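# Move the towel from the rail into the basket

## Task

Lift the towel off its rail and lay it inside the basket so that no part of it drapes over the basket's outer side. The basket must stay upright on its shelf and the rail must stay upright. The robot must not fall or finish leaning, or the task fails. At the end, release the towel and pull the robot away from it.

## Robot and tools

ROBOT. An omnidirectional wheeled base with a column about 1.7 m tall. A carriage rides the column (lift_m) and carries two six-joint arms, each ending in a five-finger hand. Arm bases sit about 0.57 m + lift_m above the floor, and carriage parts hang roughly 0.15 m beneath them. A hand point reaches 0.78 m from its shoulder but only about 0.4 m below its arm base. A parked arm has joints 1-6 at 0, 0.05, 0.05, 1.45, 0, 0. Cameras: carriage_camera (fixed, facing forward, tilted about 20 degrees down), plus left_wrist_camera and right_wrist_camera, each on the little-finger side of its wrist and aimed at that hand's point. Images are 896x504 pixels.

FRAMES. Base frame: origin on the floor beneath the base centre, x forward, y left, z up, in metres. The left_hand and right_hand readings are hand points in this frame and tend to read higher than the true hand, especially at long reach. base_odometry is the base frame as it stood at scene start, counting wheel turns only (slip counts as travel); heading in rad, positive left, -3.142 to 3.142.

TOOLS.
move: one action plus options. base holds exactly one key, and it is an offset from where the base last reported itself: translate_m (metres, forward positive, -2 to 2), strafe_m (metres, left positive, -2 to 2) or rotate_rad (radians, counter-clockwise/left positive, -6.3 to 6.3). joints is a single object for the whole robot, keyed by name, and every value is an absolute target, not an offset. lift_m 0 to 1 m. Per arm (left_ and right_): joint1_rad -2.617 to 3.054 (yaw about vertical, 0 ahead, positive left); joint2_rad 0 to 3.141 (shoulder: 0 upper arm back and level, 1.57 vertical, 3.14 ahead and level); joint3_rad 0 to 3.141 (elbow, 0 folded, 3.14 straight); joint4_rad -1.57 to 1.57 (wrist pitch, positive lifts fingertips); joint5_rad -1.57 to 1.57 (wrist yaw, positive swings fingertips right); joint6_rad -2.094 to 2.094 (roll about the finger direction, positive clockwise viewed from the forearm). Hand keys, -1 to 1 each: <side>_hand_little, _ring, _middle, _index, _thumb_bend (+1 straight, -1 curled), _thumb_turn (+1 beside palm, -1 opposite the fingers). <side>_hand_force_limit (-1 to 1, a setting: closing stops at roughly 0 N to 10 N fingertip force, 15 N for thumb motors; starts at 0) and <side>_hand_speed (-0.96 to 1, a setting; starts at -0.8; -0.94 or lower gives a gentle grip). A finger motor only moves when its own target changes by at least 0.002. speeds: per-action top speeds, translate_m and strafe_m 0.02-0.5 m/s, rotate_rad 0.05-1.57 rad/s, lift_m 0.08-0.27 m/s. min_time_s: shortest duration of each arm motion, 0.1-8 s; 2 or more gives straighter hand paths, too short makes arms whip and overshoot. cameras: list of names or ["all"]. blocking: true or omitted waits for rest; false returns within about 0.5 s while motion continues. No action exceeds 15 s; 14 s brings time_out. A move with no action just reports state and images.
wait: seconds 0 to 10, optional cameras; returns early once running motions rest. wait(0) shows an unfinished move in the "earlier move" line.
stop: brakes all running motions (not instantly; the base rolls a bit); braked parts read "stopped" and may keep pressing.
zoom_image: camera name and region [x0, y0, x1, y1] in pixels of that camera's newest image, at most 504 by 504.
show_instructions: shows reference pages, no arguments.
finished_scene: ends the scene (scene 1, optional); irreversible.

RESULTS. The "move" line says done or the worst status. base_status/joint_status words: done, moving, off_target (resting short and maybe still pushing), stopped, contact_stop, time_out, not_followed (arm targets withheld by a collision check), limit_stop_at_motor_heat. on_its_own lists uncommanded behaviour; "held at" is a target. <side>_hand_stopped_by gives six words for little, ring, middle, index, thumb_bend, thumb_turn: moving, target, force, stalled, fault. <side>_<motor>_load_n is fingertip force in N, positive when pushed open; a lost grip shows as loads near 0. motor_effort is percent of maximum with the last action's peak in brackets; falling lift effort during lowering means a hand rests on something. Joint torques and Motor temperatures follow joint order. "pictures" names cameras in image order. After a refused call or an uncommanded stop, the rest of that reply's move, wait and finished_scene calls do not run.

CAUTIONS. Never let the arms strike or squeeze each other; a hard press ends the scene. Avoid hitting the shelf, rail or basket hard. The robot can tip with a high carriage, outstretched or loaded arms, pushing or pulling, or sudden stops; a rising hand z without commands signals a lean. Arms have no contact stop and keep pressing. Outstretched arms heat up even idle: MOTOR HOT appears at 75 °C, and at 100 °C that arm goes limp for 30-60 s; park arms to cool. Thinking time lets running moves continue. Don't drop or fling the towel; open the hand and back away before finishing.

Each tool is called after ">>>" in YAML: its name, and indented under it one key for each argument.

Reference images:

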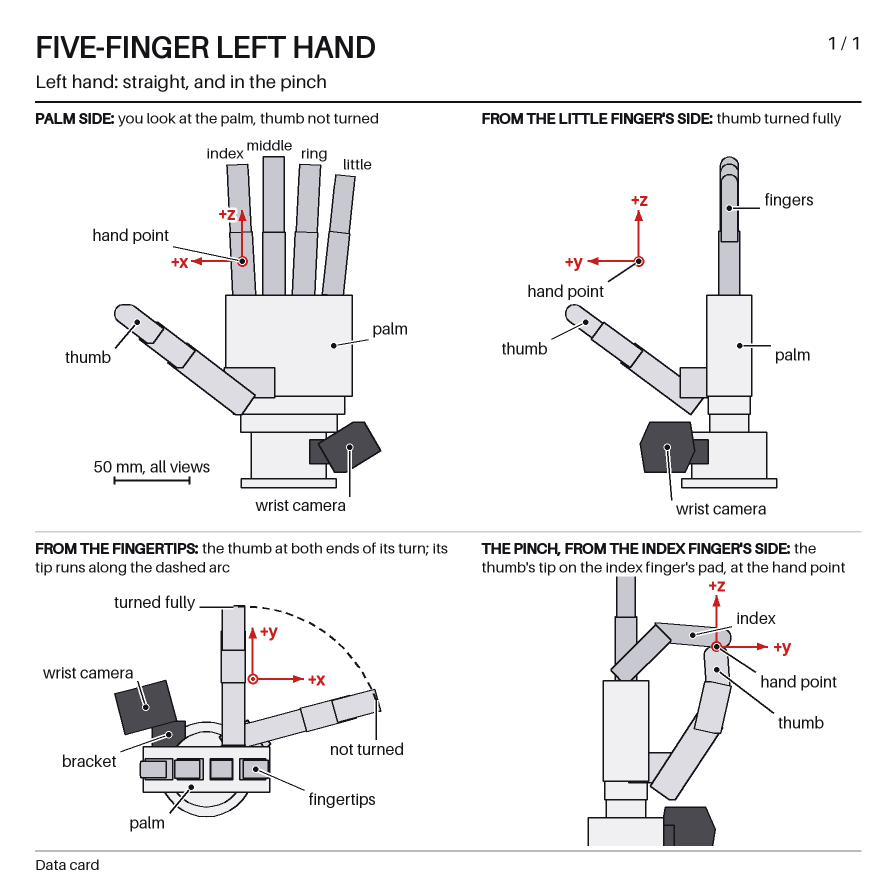

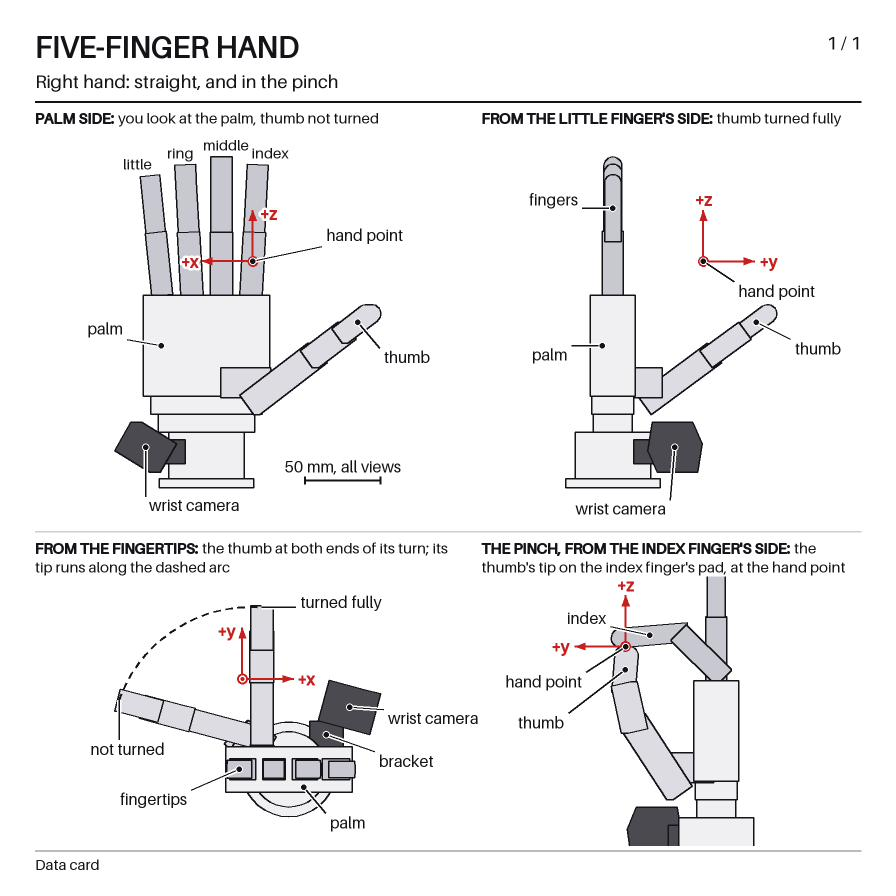

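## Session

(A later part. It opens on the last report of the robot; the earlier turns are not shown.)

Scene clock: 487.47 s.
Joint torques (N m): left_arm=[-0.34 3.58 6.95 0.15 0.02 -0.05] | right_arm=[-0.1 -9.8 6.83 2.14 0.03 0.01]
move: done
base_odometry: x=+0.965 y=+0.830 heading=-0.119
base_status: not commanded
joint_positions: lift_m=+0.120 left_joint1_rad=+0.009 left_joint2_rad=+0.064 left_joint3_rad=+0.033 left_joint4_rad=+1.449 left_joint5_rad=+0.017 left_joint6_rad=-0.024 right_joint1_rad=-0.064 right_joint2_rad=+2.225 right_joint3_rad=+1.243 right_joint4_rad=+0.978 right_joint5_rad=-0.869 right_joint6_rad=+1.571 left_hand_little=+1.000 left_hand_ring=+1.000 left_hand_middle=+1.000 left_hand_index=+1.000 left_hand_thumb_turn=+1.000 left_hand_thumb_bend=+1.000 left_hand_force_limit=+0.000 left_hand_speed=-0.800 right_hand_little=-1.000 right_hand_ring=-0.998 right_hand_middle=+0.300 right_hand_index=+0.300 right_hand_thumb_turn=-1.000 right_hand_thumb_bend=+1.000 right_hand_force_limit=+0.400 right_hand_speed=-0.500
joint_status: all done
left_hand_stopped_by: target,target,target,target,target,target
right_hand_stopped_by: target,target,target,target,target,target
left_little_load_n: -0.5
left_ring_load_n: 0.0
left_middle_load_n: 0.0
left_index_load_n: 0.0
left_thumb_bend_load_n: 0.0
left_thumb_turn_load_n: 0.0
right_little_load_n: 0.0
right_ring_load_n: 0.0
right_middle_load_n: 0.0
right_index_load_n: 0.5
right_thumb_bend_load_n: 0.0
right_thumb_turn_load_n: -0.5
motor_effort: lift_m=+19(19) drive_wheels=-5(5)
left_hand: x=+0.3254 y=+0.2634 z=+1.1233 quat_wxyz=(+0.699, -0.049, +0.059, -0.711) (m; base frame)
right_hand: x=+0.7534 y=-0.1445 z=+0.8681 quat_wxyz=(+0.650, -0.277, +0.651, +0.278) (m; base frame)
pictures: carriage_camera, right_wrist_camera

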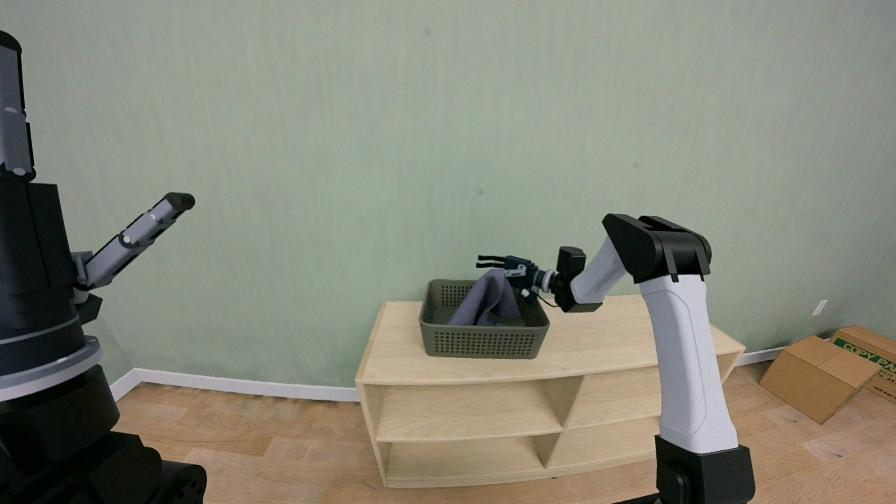

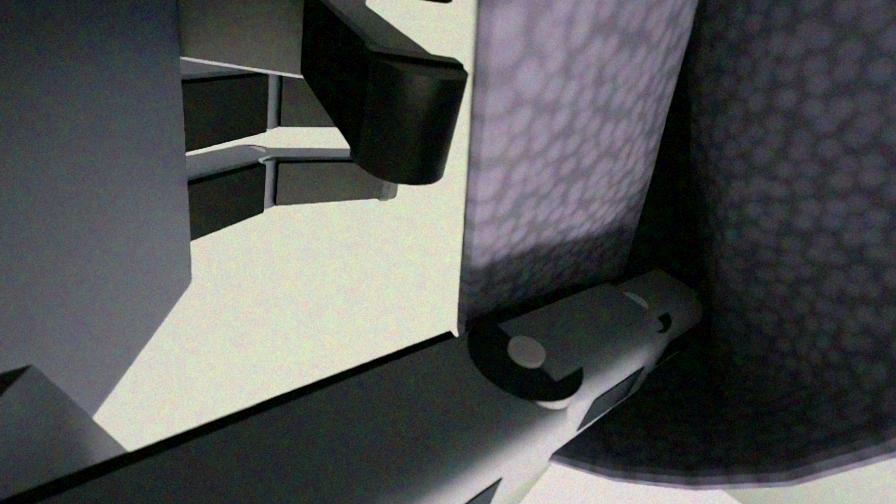

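>>> move:
  base: {"strafe_m": -0.12}
  speeds: {"strafe_m": 0.15}
  cameras: ["carriage_camera"]

>>> zoom_image:
  camera: "carriage_camera"
  region: [330, 200, 570, 400]

Scene clock: 496.50 s.
Joint torques (N m): left_arm=[-0.31 3.51 6.91 0.15 0.03 -0.05] | right_arm=[-0.27 -9.7 7.04 2.19 0.06 0.03]
Motor temperatures (°C): left_arm=[20 27 37 23 22 23] | right_arm=[21 52 43 38 24 23]
move: done
base_odometry: x=+0.951 y=+0.711 heading=-0.119
base_status: done
joint_positions: lift_m=+0.120 left_joint1_rad=+0.009 left_joint2_rad=+0.064 left_joint3_rad=+0.033 left_joint4_rad=+1.449 left_joint5_rad=+0.017 left_joint6_rad=-0.024 right_joint1_rad=-0.060 right_joint2_rad=+2.225 right_joint3_rad=+1.243 right_joint4_rad=+0.978 right_joint5_rad=-0.870 right_joint6_rad=+1.571 left_hand_little=+1.000 left_hand_ring=+1.000 left_hand_middle=+1.000 left_hand_index=+1.000 left_hand_thumb_turn=+1.000 left_hand_thumb_bend=+1.000 left_hand_force_limit=+0.000 left_hand_speed=-0.800 right_hand_little=-1.000 right_hand_ring=-0.998 right_hand_middle=+0.300 right_hand_index=+0.300 right_hand_thumb_turn=-1.000 right_hand_thumb_bend=+1.000 right_hand_force_limit=+0.400 right_hand_speed=-0.500
joint_status: not commanded
left_hand_stopped_by: target,target,target,target,target,target
right_hand_stopped_by: target,target,target,target,target,target
left_little_load_n: 0.0
left_ring_load_n: 0.0
left_middle_load_n: 0.0
left_index_load_n: 0.0
left_thumb_bend_load_n: 0.0
left_thumb_turn_load_n: 0.0
right_little_load_n: 0.0
right_ring_load_n: 0.0
right_middle_load_n: 0.0
right_index_load_n: 0.5
right_thumb_bend_load_n: 0.0
right_thumb_turn_load_n: -0.5
motor_effort: lift_m=+19(20) drive_wheels=-2(13)
left_hand: x=+0.3254 y=+0.2636 z=+1.1233 quat_wxyz=(+0.699, -0.049, +0.059, -0.711) (m; base frame)
right_hand: x=+0.7528 y=-0.1426 z=+0.8681 quat_wxyz=(+0.649, -0.278, +0.651, +0.279) (m; base frame)
pictures: carriage_camera

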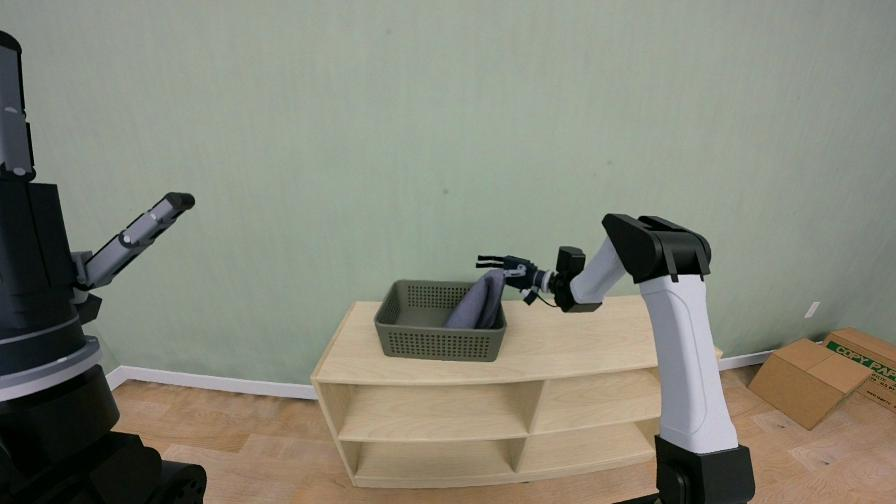

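Scaled by 2.100 from the camera's 896x504 image, which has a finer 1280x720 frame.

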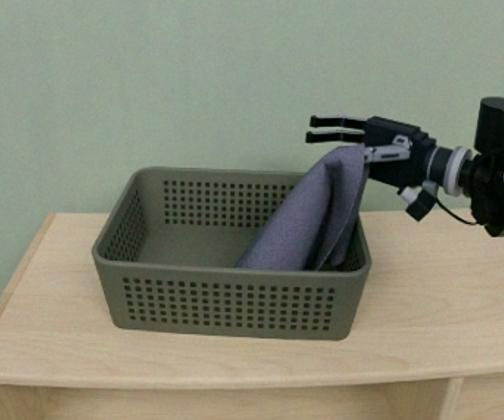

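>>> move:
  base: {"strafe_m": 0.12}
  speeds: {"strafe_m": 0.15}

>>> move:
  joints: {"lift_m": 0.15, "right_joint6_rad": 0.3}
  min_time_s: 1.5
  cameras: ["carriage_camera", "right_wrist_camera"]

>>> zoom_image:
  camera: "carriage_camera"
  region: [360, 200, 600, 400]

Scene clock: 506.23 s.
Joint torques (N m): left_arm=[-0.38 3.54 6.94 0.15 0.03 -0.05] | right_arm=[-0.38 -9.58 7.13 2.15 0.1 0.06]
move: done
base_odometry: x=+0.966 y=+0.830 heading=-0.119
base_status: done
joint_positions: lift_m=+0.120 left_joint1_rad=+0.009 left_joint2_rad=+0.064 left_joint3_rad=+0.033 left_joint4_rad=+1.449 left_joint5_rad=+0.017 left_joint6_rad=-0.024 right_joint1_rad=-0.061 right_joint2_rad=+2.225 right_joint3_rad=+1.243 right_joint4_rad=+0.979 right_joint5_rad=-0.870 right_joint6_rad=+1.571 left_hand_little=+1.000 left_hand_ring=+1.000 left_hand_middle=+1.000 left_hand_index=+1.000 left_hand_thumb_turn=+1.000 left_hand_thumb_bend=+1.000 left_hand_force_limit=+0.000 left_hand_speed=-0.800 right_hand_little=-1.000 right_hand_ring=-0.998 right_hand_middle=+0.300 right_hand_index=+0.300 right_hand_thumb_turn=-1.000 right_hand_thumb_bend=+1.000 right_hand_force_limit=+0.400 right_hand_speed=-0.500
joint_status: not commanded
left_hand_stopped_by: target,target,target,target,target,target
right_hand_stopped_by: target,target,target,target,target,target
left_little_load_n: 0.0
left_ring_load_n: 0.0
left_middle_load_n: 0.0
left_index_load_n: 0.0
left_thumb_bend_load_n: 0.0
left_thumb_turn_load_n: 0.0
right_little_load_n: 0.0
right_ring_load_n: 0.0
right_middle_load_n: 0.0
right_index_load_n: 0.0
right_thumb_bend_load_n: 0.5
right_thumb_turn_load_n: -0.5
motor_effort: lift_m=+19(19) drive_wheels=+6(9)
left_hand: x=+0.3254 y=+0.2635 z=+1.1233 quat_wxyz=(+0.699, -0.049, +0.059, -0.711) (m; base frame)
right_hand: x=+0.7529 y=-0.1428 z=+0.8682 quat_wxyz=(+0.649, -0.278, +0.651, +0.279) (m; base frame)
pictures: none

Scene clock: 508.23 s.
Joint torques (N m): left_arm=[-0.38 3.52 6.97 0.16 0.02 -0.05] | right_arm=[-0.62 -9.87 6.82 2.12 0.07 -0.13]
move: done
base_odometry: x=+0.966 y=+0.830 heading=-0.119
base_status: not commanded
joint_positions: lift_m=+0.150 left_joint1_rad=+0.009 left_joint2_rad=+0.064 left_joint3_rad=+0.033 left_joint4_rad=+1.449 left_joint5_rad=+0.017 left_joint6_rad=-0.024 right_joint1_rad=-0.061 right_joint2_rad=+2.226 right_joint3_rad=+1.246 right_joint4_rad=+0.983 right_joint5_rad=-0.870 right_joint6_rad=+0.310 left_hand_little=+1.000 left_hand_ring=+1.000 left_hand_middle=+1.000 left_hand_index=+1.000 left_hand_thumb_turn=+1.000 left_hand_thumb_bend=+1.000 left_hand_force_limit=+0.000 left_hand_speed=-0.800 right_hand_little=-1.000 right_hand_ring=-0.998 right_hand_middle=+0.300 right_hand_index=+0.300 right_hand_thumb_turn=-1.000 right_hand_thumb_bend=+1.000 right_hand_force_limit=+0.400 right_hand_speed=-0.500
joint_status: all done
left_hand_stopped_by: target,target,target,target,target,target
right_hand_stopped_by: target,target,target,target,target,target
left_little_load_n: 0.0
left_ring_load_n: 0.0
left_middle_load_n: 0.0
left_index_load_n: 0.0
left_thumb_bend_load_n: 0.0
left_thumb_turn_load_n: 0.0
right_little_load_n: 0.0
right_ring_load_n: 0.0
right_middle_load_n: 0.0
right_index_load_n: 0.0
right_thumb_bend_load_n: 0.0
right_thumb_turn_load_n: 0.0
motor_effort: lift_m=+19(23) drive_wheels=+6(7)
left_hand: x=+0.3254 y=+0.2635 z=+1.1534 quat_wxyz=(+0.699, -0.049, +0.059, -0.711) (m; base frame)
right_hand: x=+0.7624 y=-0.1515 z=+0.8202 quat_wxyz=(+0.690, -0.608, +0.360, -0.159) (m; base frame)
pictures: carriage_camera, right_wrist_camera

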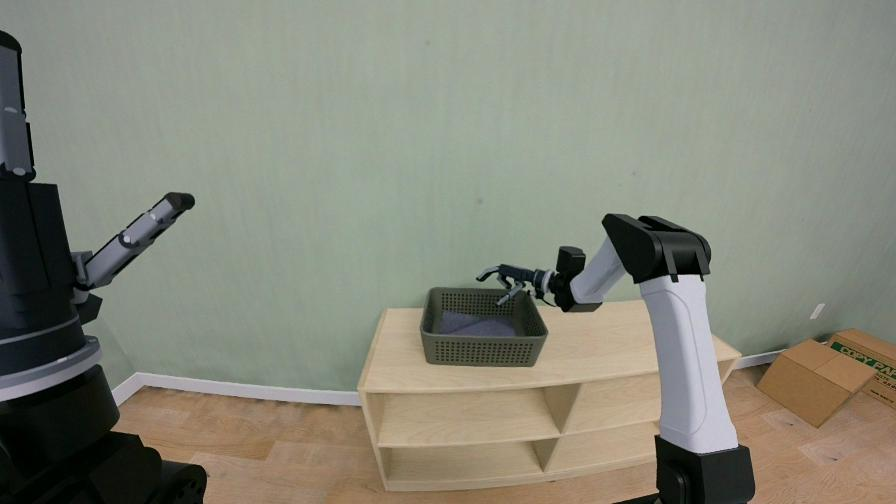

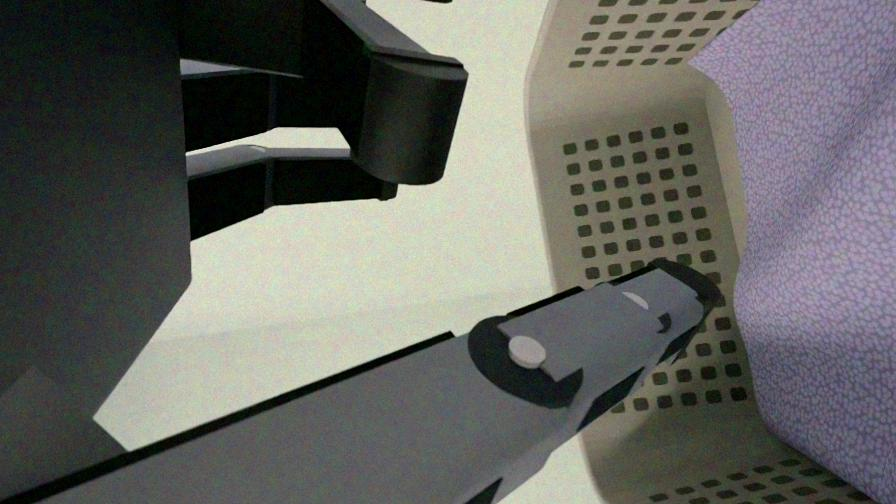

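Scaled by 2.100 from the camera's 896x504 image, which has a finer 1280x720 frame.

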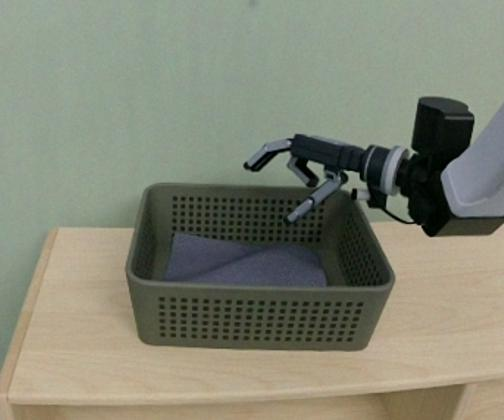

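Towel is fully inside. Raise and back off to verify.

>>> move:
  joints: {"lift_m": 0.4}

>>> move:
  base: {"translate_m": -0.4}
  speeds: {"translate_m": 0.3}
  cameras: ["carriage_camera"]

>>> zoom_image:
  camera: "carriage_camera"
  region: [360, 240, 560, 400]

Scene clock: 515.53 s.
Joint torques (N m): left_arm=[-0.35 3.55 6.99 0.16 0.03 -0.04] | right_arm=[-0.23 -9.96 6.68 2.1 0.07 -0.11]
move: done
base_odometry: x=+0.966 y=+0.830 heading=-0.119
base_status: not commanded
joint_positions: lift_m=+0.400 left_joint1_rad=+0.009 left_joint2_rad=+0.064 left_joint3_rad=+0.033 left_joint4_rad=+1.449 left_joint5_rad=+0.017 left_joint6_rad=-0.024 right_joint1_rad=-0.061 right_joint2_rad=+2.227 right_joint3_rad=+1.247 right_joint4_rad=+0.986 right_joint5_rad=-0.870 right_joint6_rad=+0.308 left_hand_little=+1.000 left_hand_ring=+1.000 left_hand_middle=+1.000 left_hand_index=+1.000 left_hand_thumb_turn=+1.000 left_hand_thumb_bend=+1.000 left_hand_force_limit=+0.000 left_hand_speed=-0.800 right_hand_little=-1.000 right_hand_ring=-0.998 right_hand_middle=+0.300 right_hand_index=+0.300 right_hand_thumb_turn=-1.000 right_hand_thumb_bend=+1.000 right_hand_force_limit=+0.400 right_hand_speed=-0.500
joint_status: all done
left_hand_stopped_by: target,target,target,target,target,target
right_hand_stopped_by: target,target,target,target,target,target
left_little_load_n: 0.0
left_ring_load_n: 0.0
left_middle_load_n: 0.0
left_index_load_n: 0.0
left_thumb_bend_load_n: 0.0
left_thumb_turn_load_n: 0.0
right_little_load_n: 0.0
right_ring_load_n: 0.0
right_middle_load_n: 0.0
right_index_load_n: 0.0
right_thumb_bend_load_n: 0.0
right_thumb_turn_load_n: -0.5
motor_effort: lift_m=+19(24) drive_wheels=+6(7)
left_hand: x=+0.3254 y=+0.2635 z=+1.4034 quat_wxyz=(+0.699, -0.049, +0.059, -0.711) (m; base frame)
right_hand: x=+0.7628 y=-0.1516 z=+1.0706 quat_wxyz=(+0.690, -0.608, +0.358, -0.161) (m; base frame)
pictures: none

Scene clock: 518.47 s.
Joint torques (N m): left_arm=[-0.32 3.44 6.94 0.14 0.03 -0.06] | right_arm=[-0.23 -9.81 6.69 2.14 0.11 -0.12]
move: done
base_odometry: x=+0.569 y=+0.878 heading=-0.119
base_status: done
joint_positions: lift_m=+0.400 left_joint1_rad=+0.009 left_joint2_rad=+0.064 left_joint3_rad=+0.033 left_joint4_rad=+1.449 left_joint5_rad=+0.017 left_joint6_rad=-0.024 right_joint1_rad=-0.061 right_joint2_rad=+2.227 right_joint3_rad=+1.247 right_joint4_rad=+0.985 right_joint5_rad=-0.869 right_joint6_rad=+0.308 left_hand_little=+1.000 left_hand_ring=+1.000 left_hand_middle=+1.000 left_hand_index=+1.000 left_hand_thumb_turn=+1.000 left_hand_thumb_bend=+1.000 left_hand_force_limit=+0.000 left_hand_speed=-0.800 right_hand_little=-1.000 right_hand_ring=-0.998 right_hand_middle=+0.300 right_hand_index=+0.300 right_hand_thumb_turn=-1.000 right_hand_thumb_bend=+1.000 right_hand_force_limit=+0.400 right_hand_speed=-0.500
joint_status: not commanded
left_hand_stopped_by: target,target,target,target,target,target
right_hand_stopped_by: target,target,target,target,target,target
left_little_load_n: 0.0
left_ring_load_n: 0.0
left_middle_load_n: 0.0
left_index_load_n: 0.0
left_thumb_bend_load_n: 0.0
left_thumb_turn_load_n: 0.0
right_little_load_n: 0.0
right_ring_load_n: 0.0
right_middle_load_n: 0.0
right_index_load_n: 0.0
right_thumb_bend_load_n: 0.0
right_thumb_turn_load_n: 0.0
motor_effort: lift_m=+19(19) drive_wheels=+0(13)
left_hand: x=+0.3254 y=+0.2635 z=+1.4034 quat_wxyz=(+0.699, -0.049, +0.059, -0.711) (m; base frame)
right_hand: x=+0.7628 y=-0.1516 z=+1.0705 quat_wxyz=(+0.690, -0.608, +0.359, -0.161) (m; base frame)
pictures: carriage_camera

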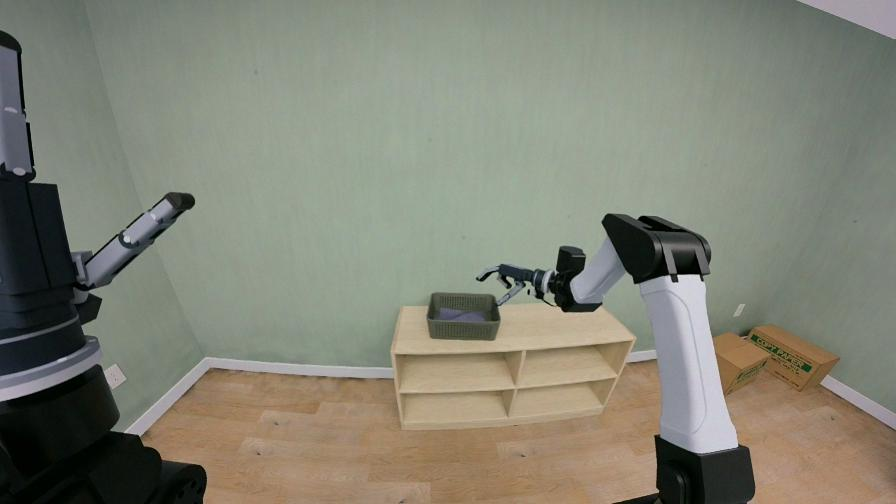

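Scaled by 2.520 from the camera's 896x504 image, which has a finer 1280x720 frame.

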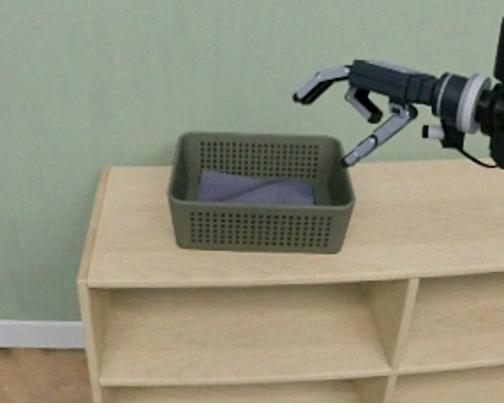

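>>> finished_scene:

The scene is finished: the task was done.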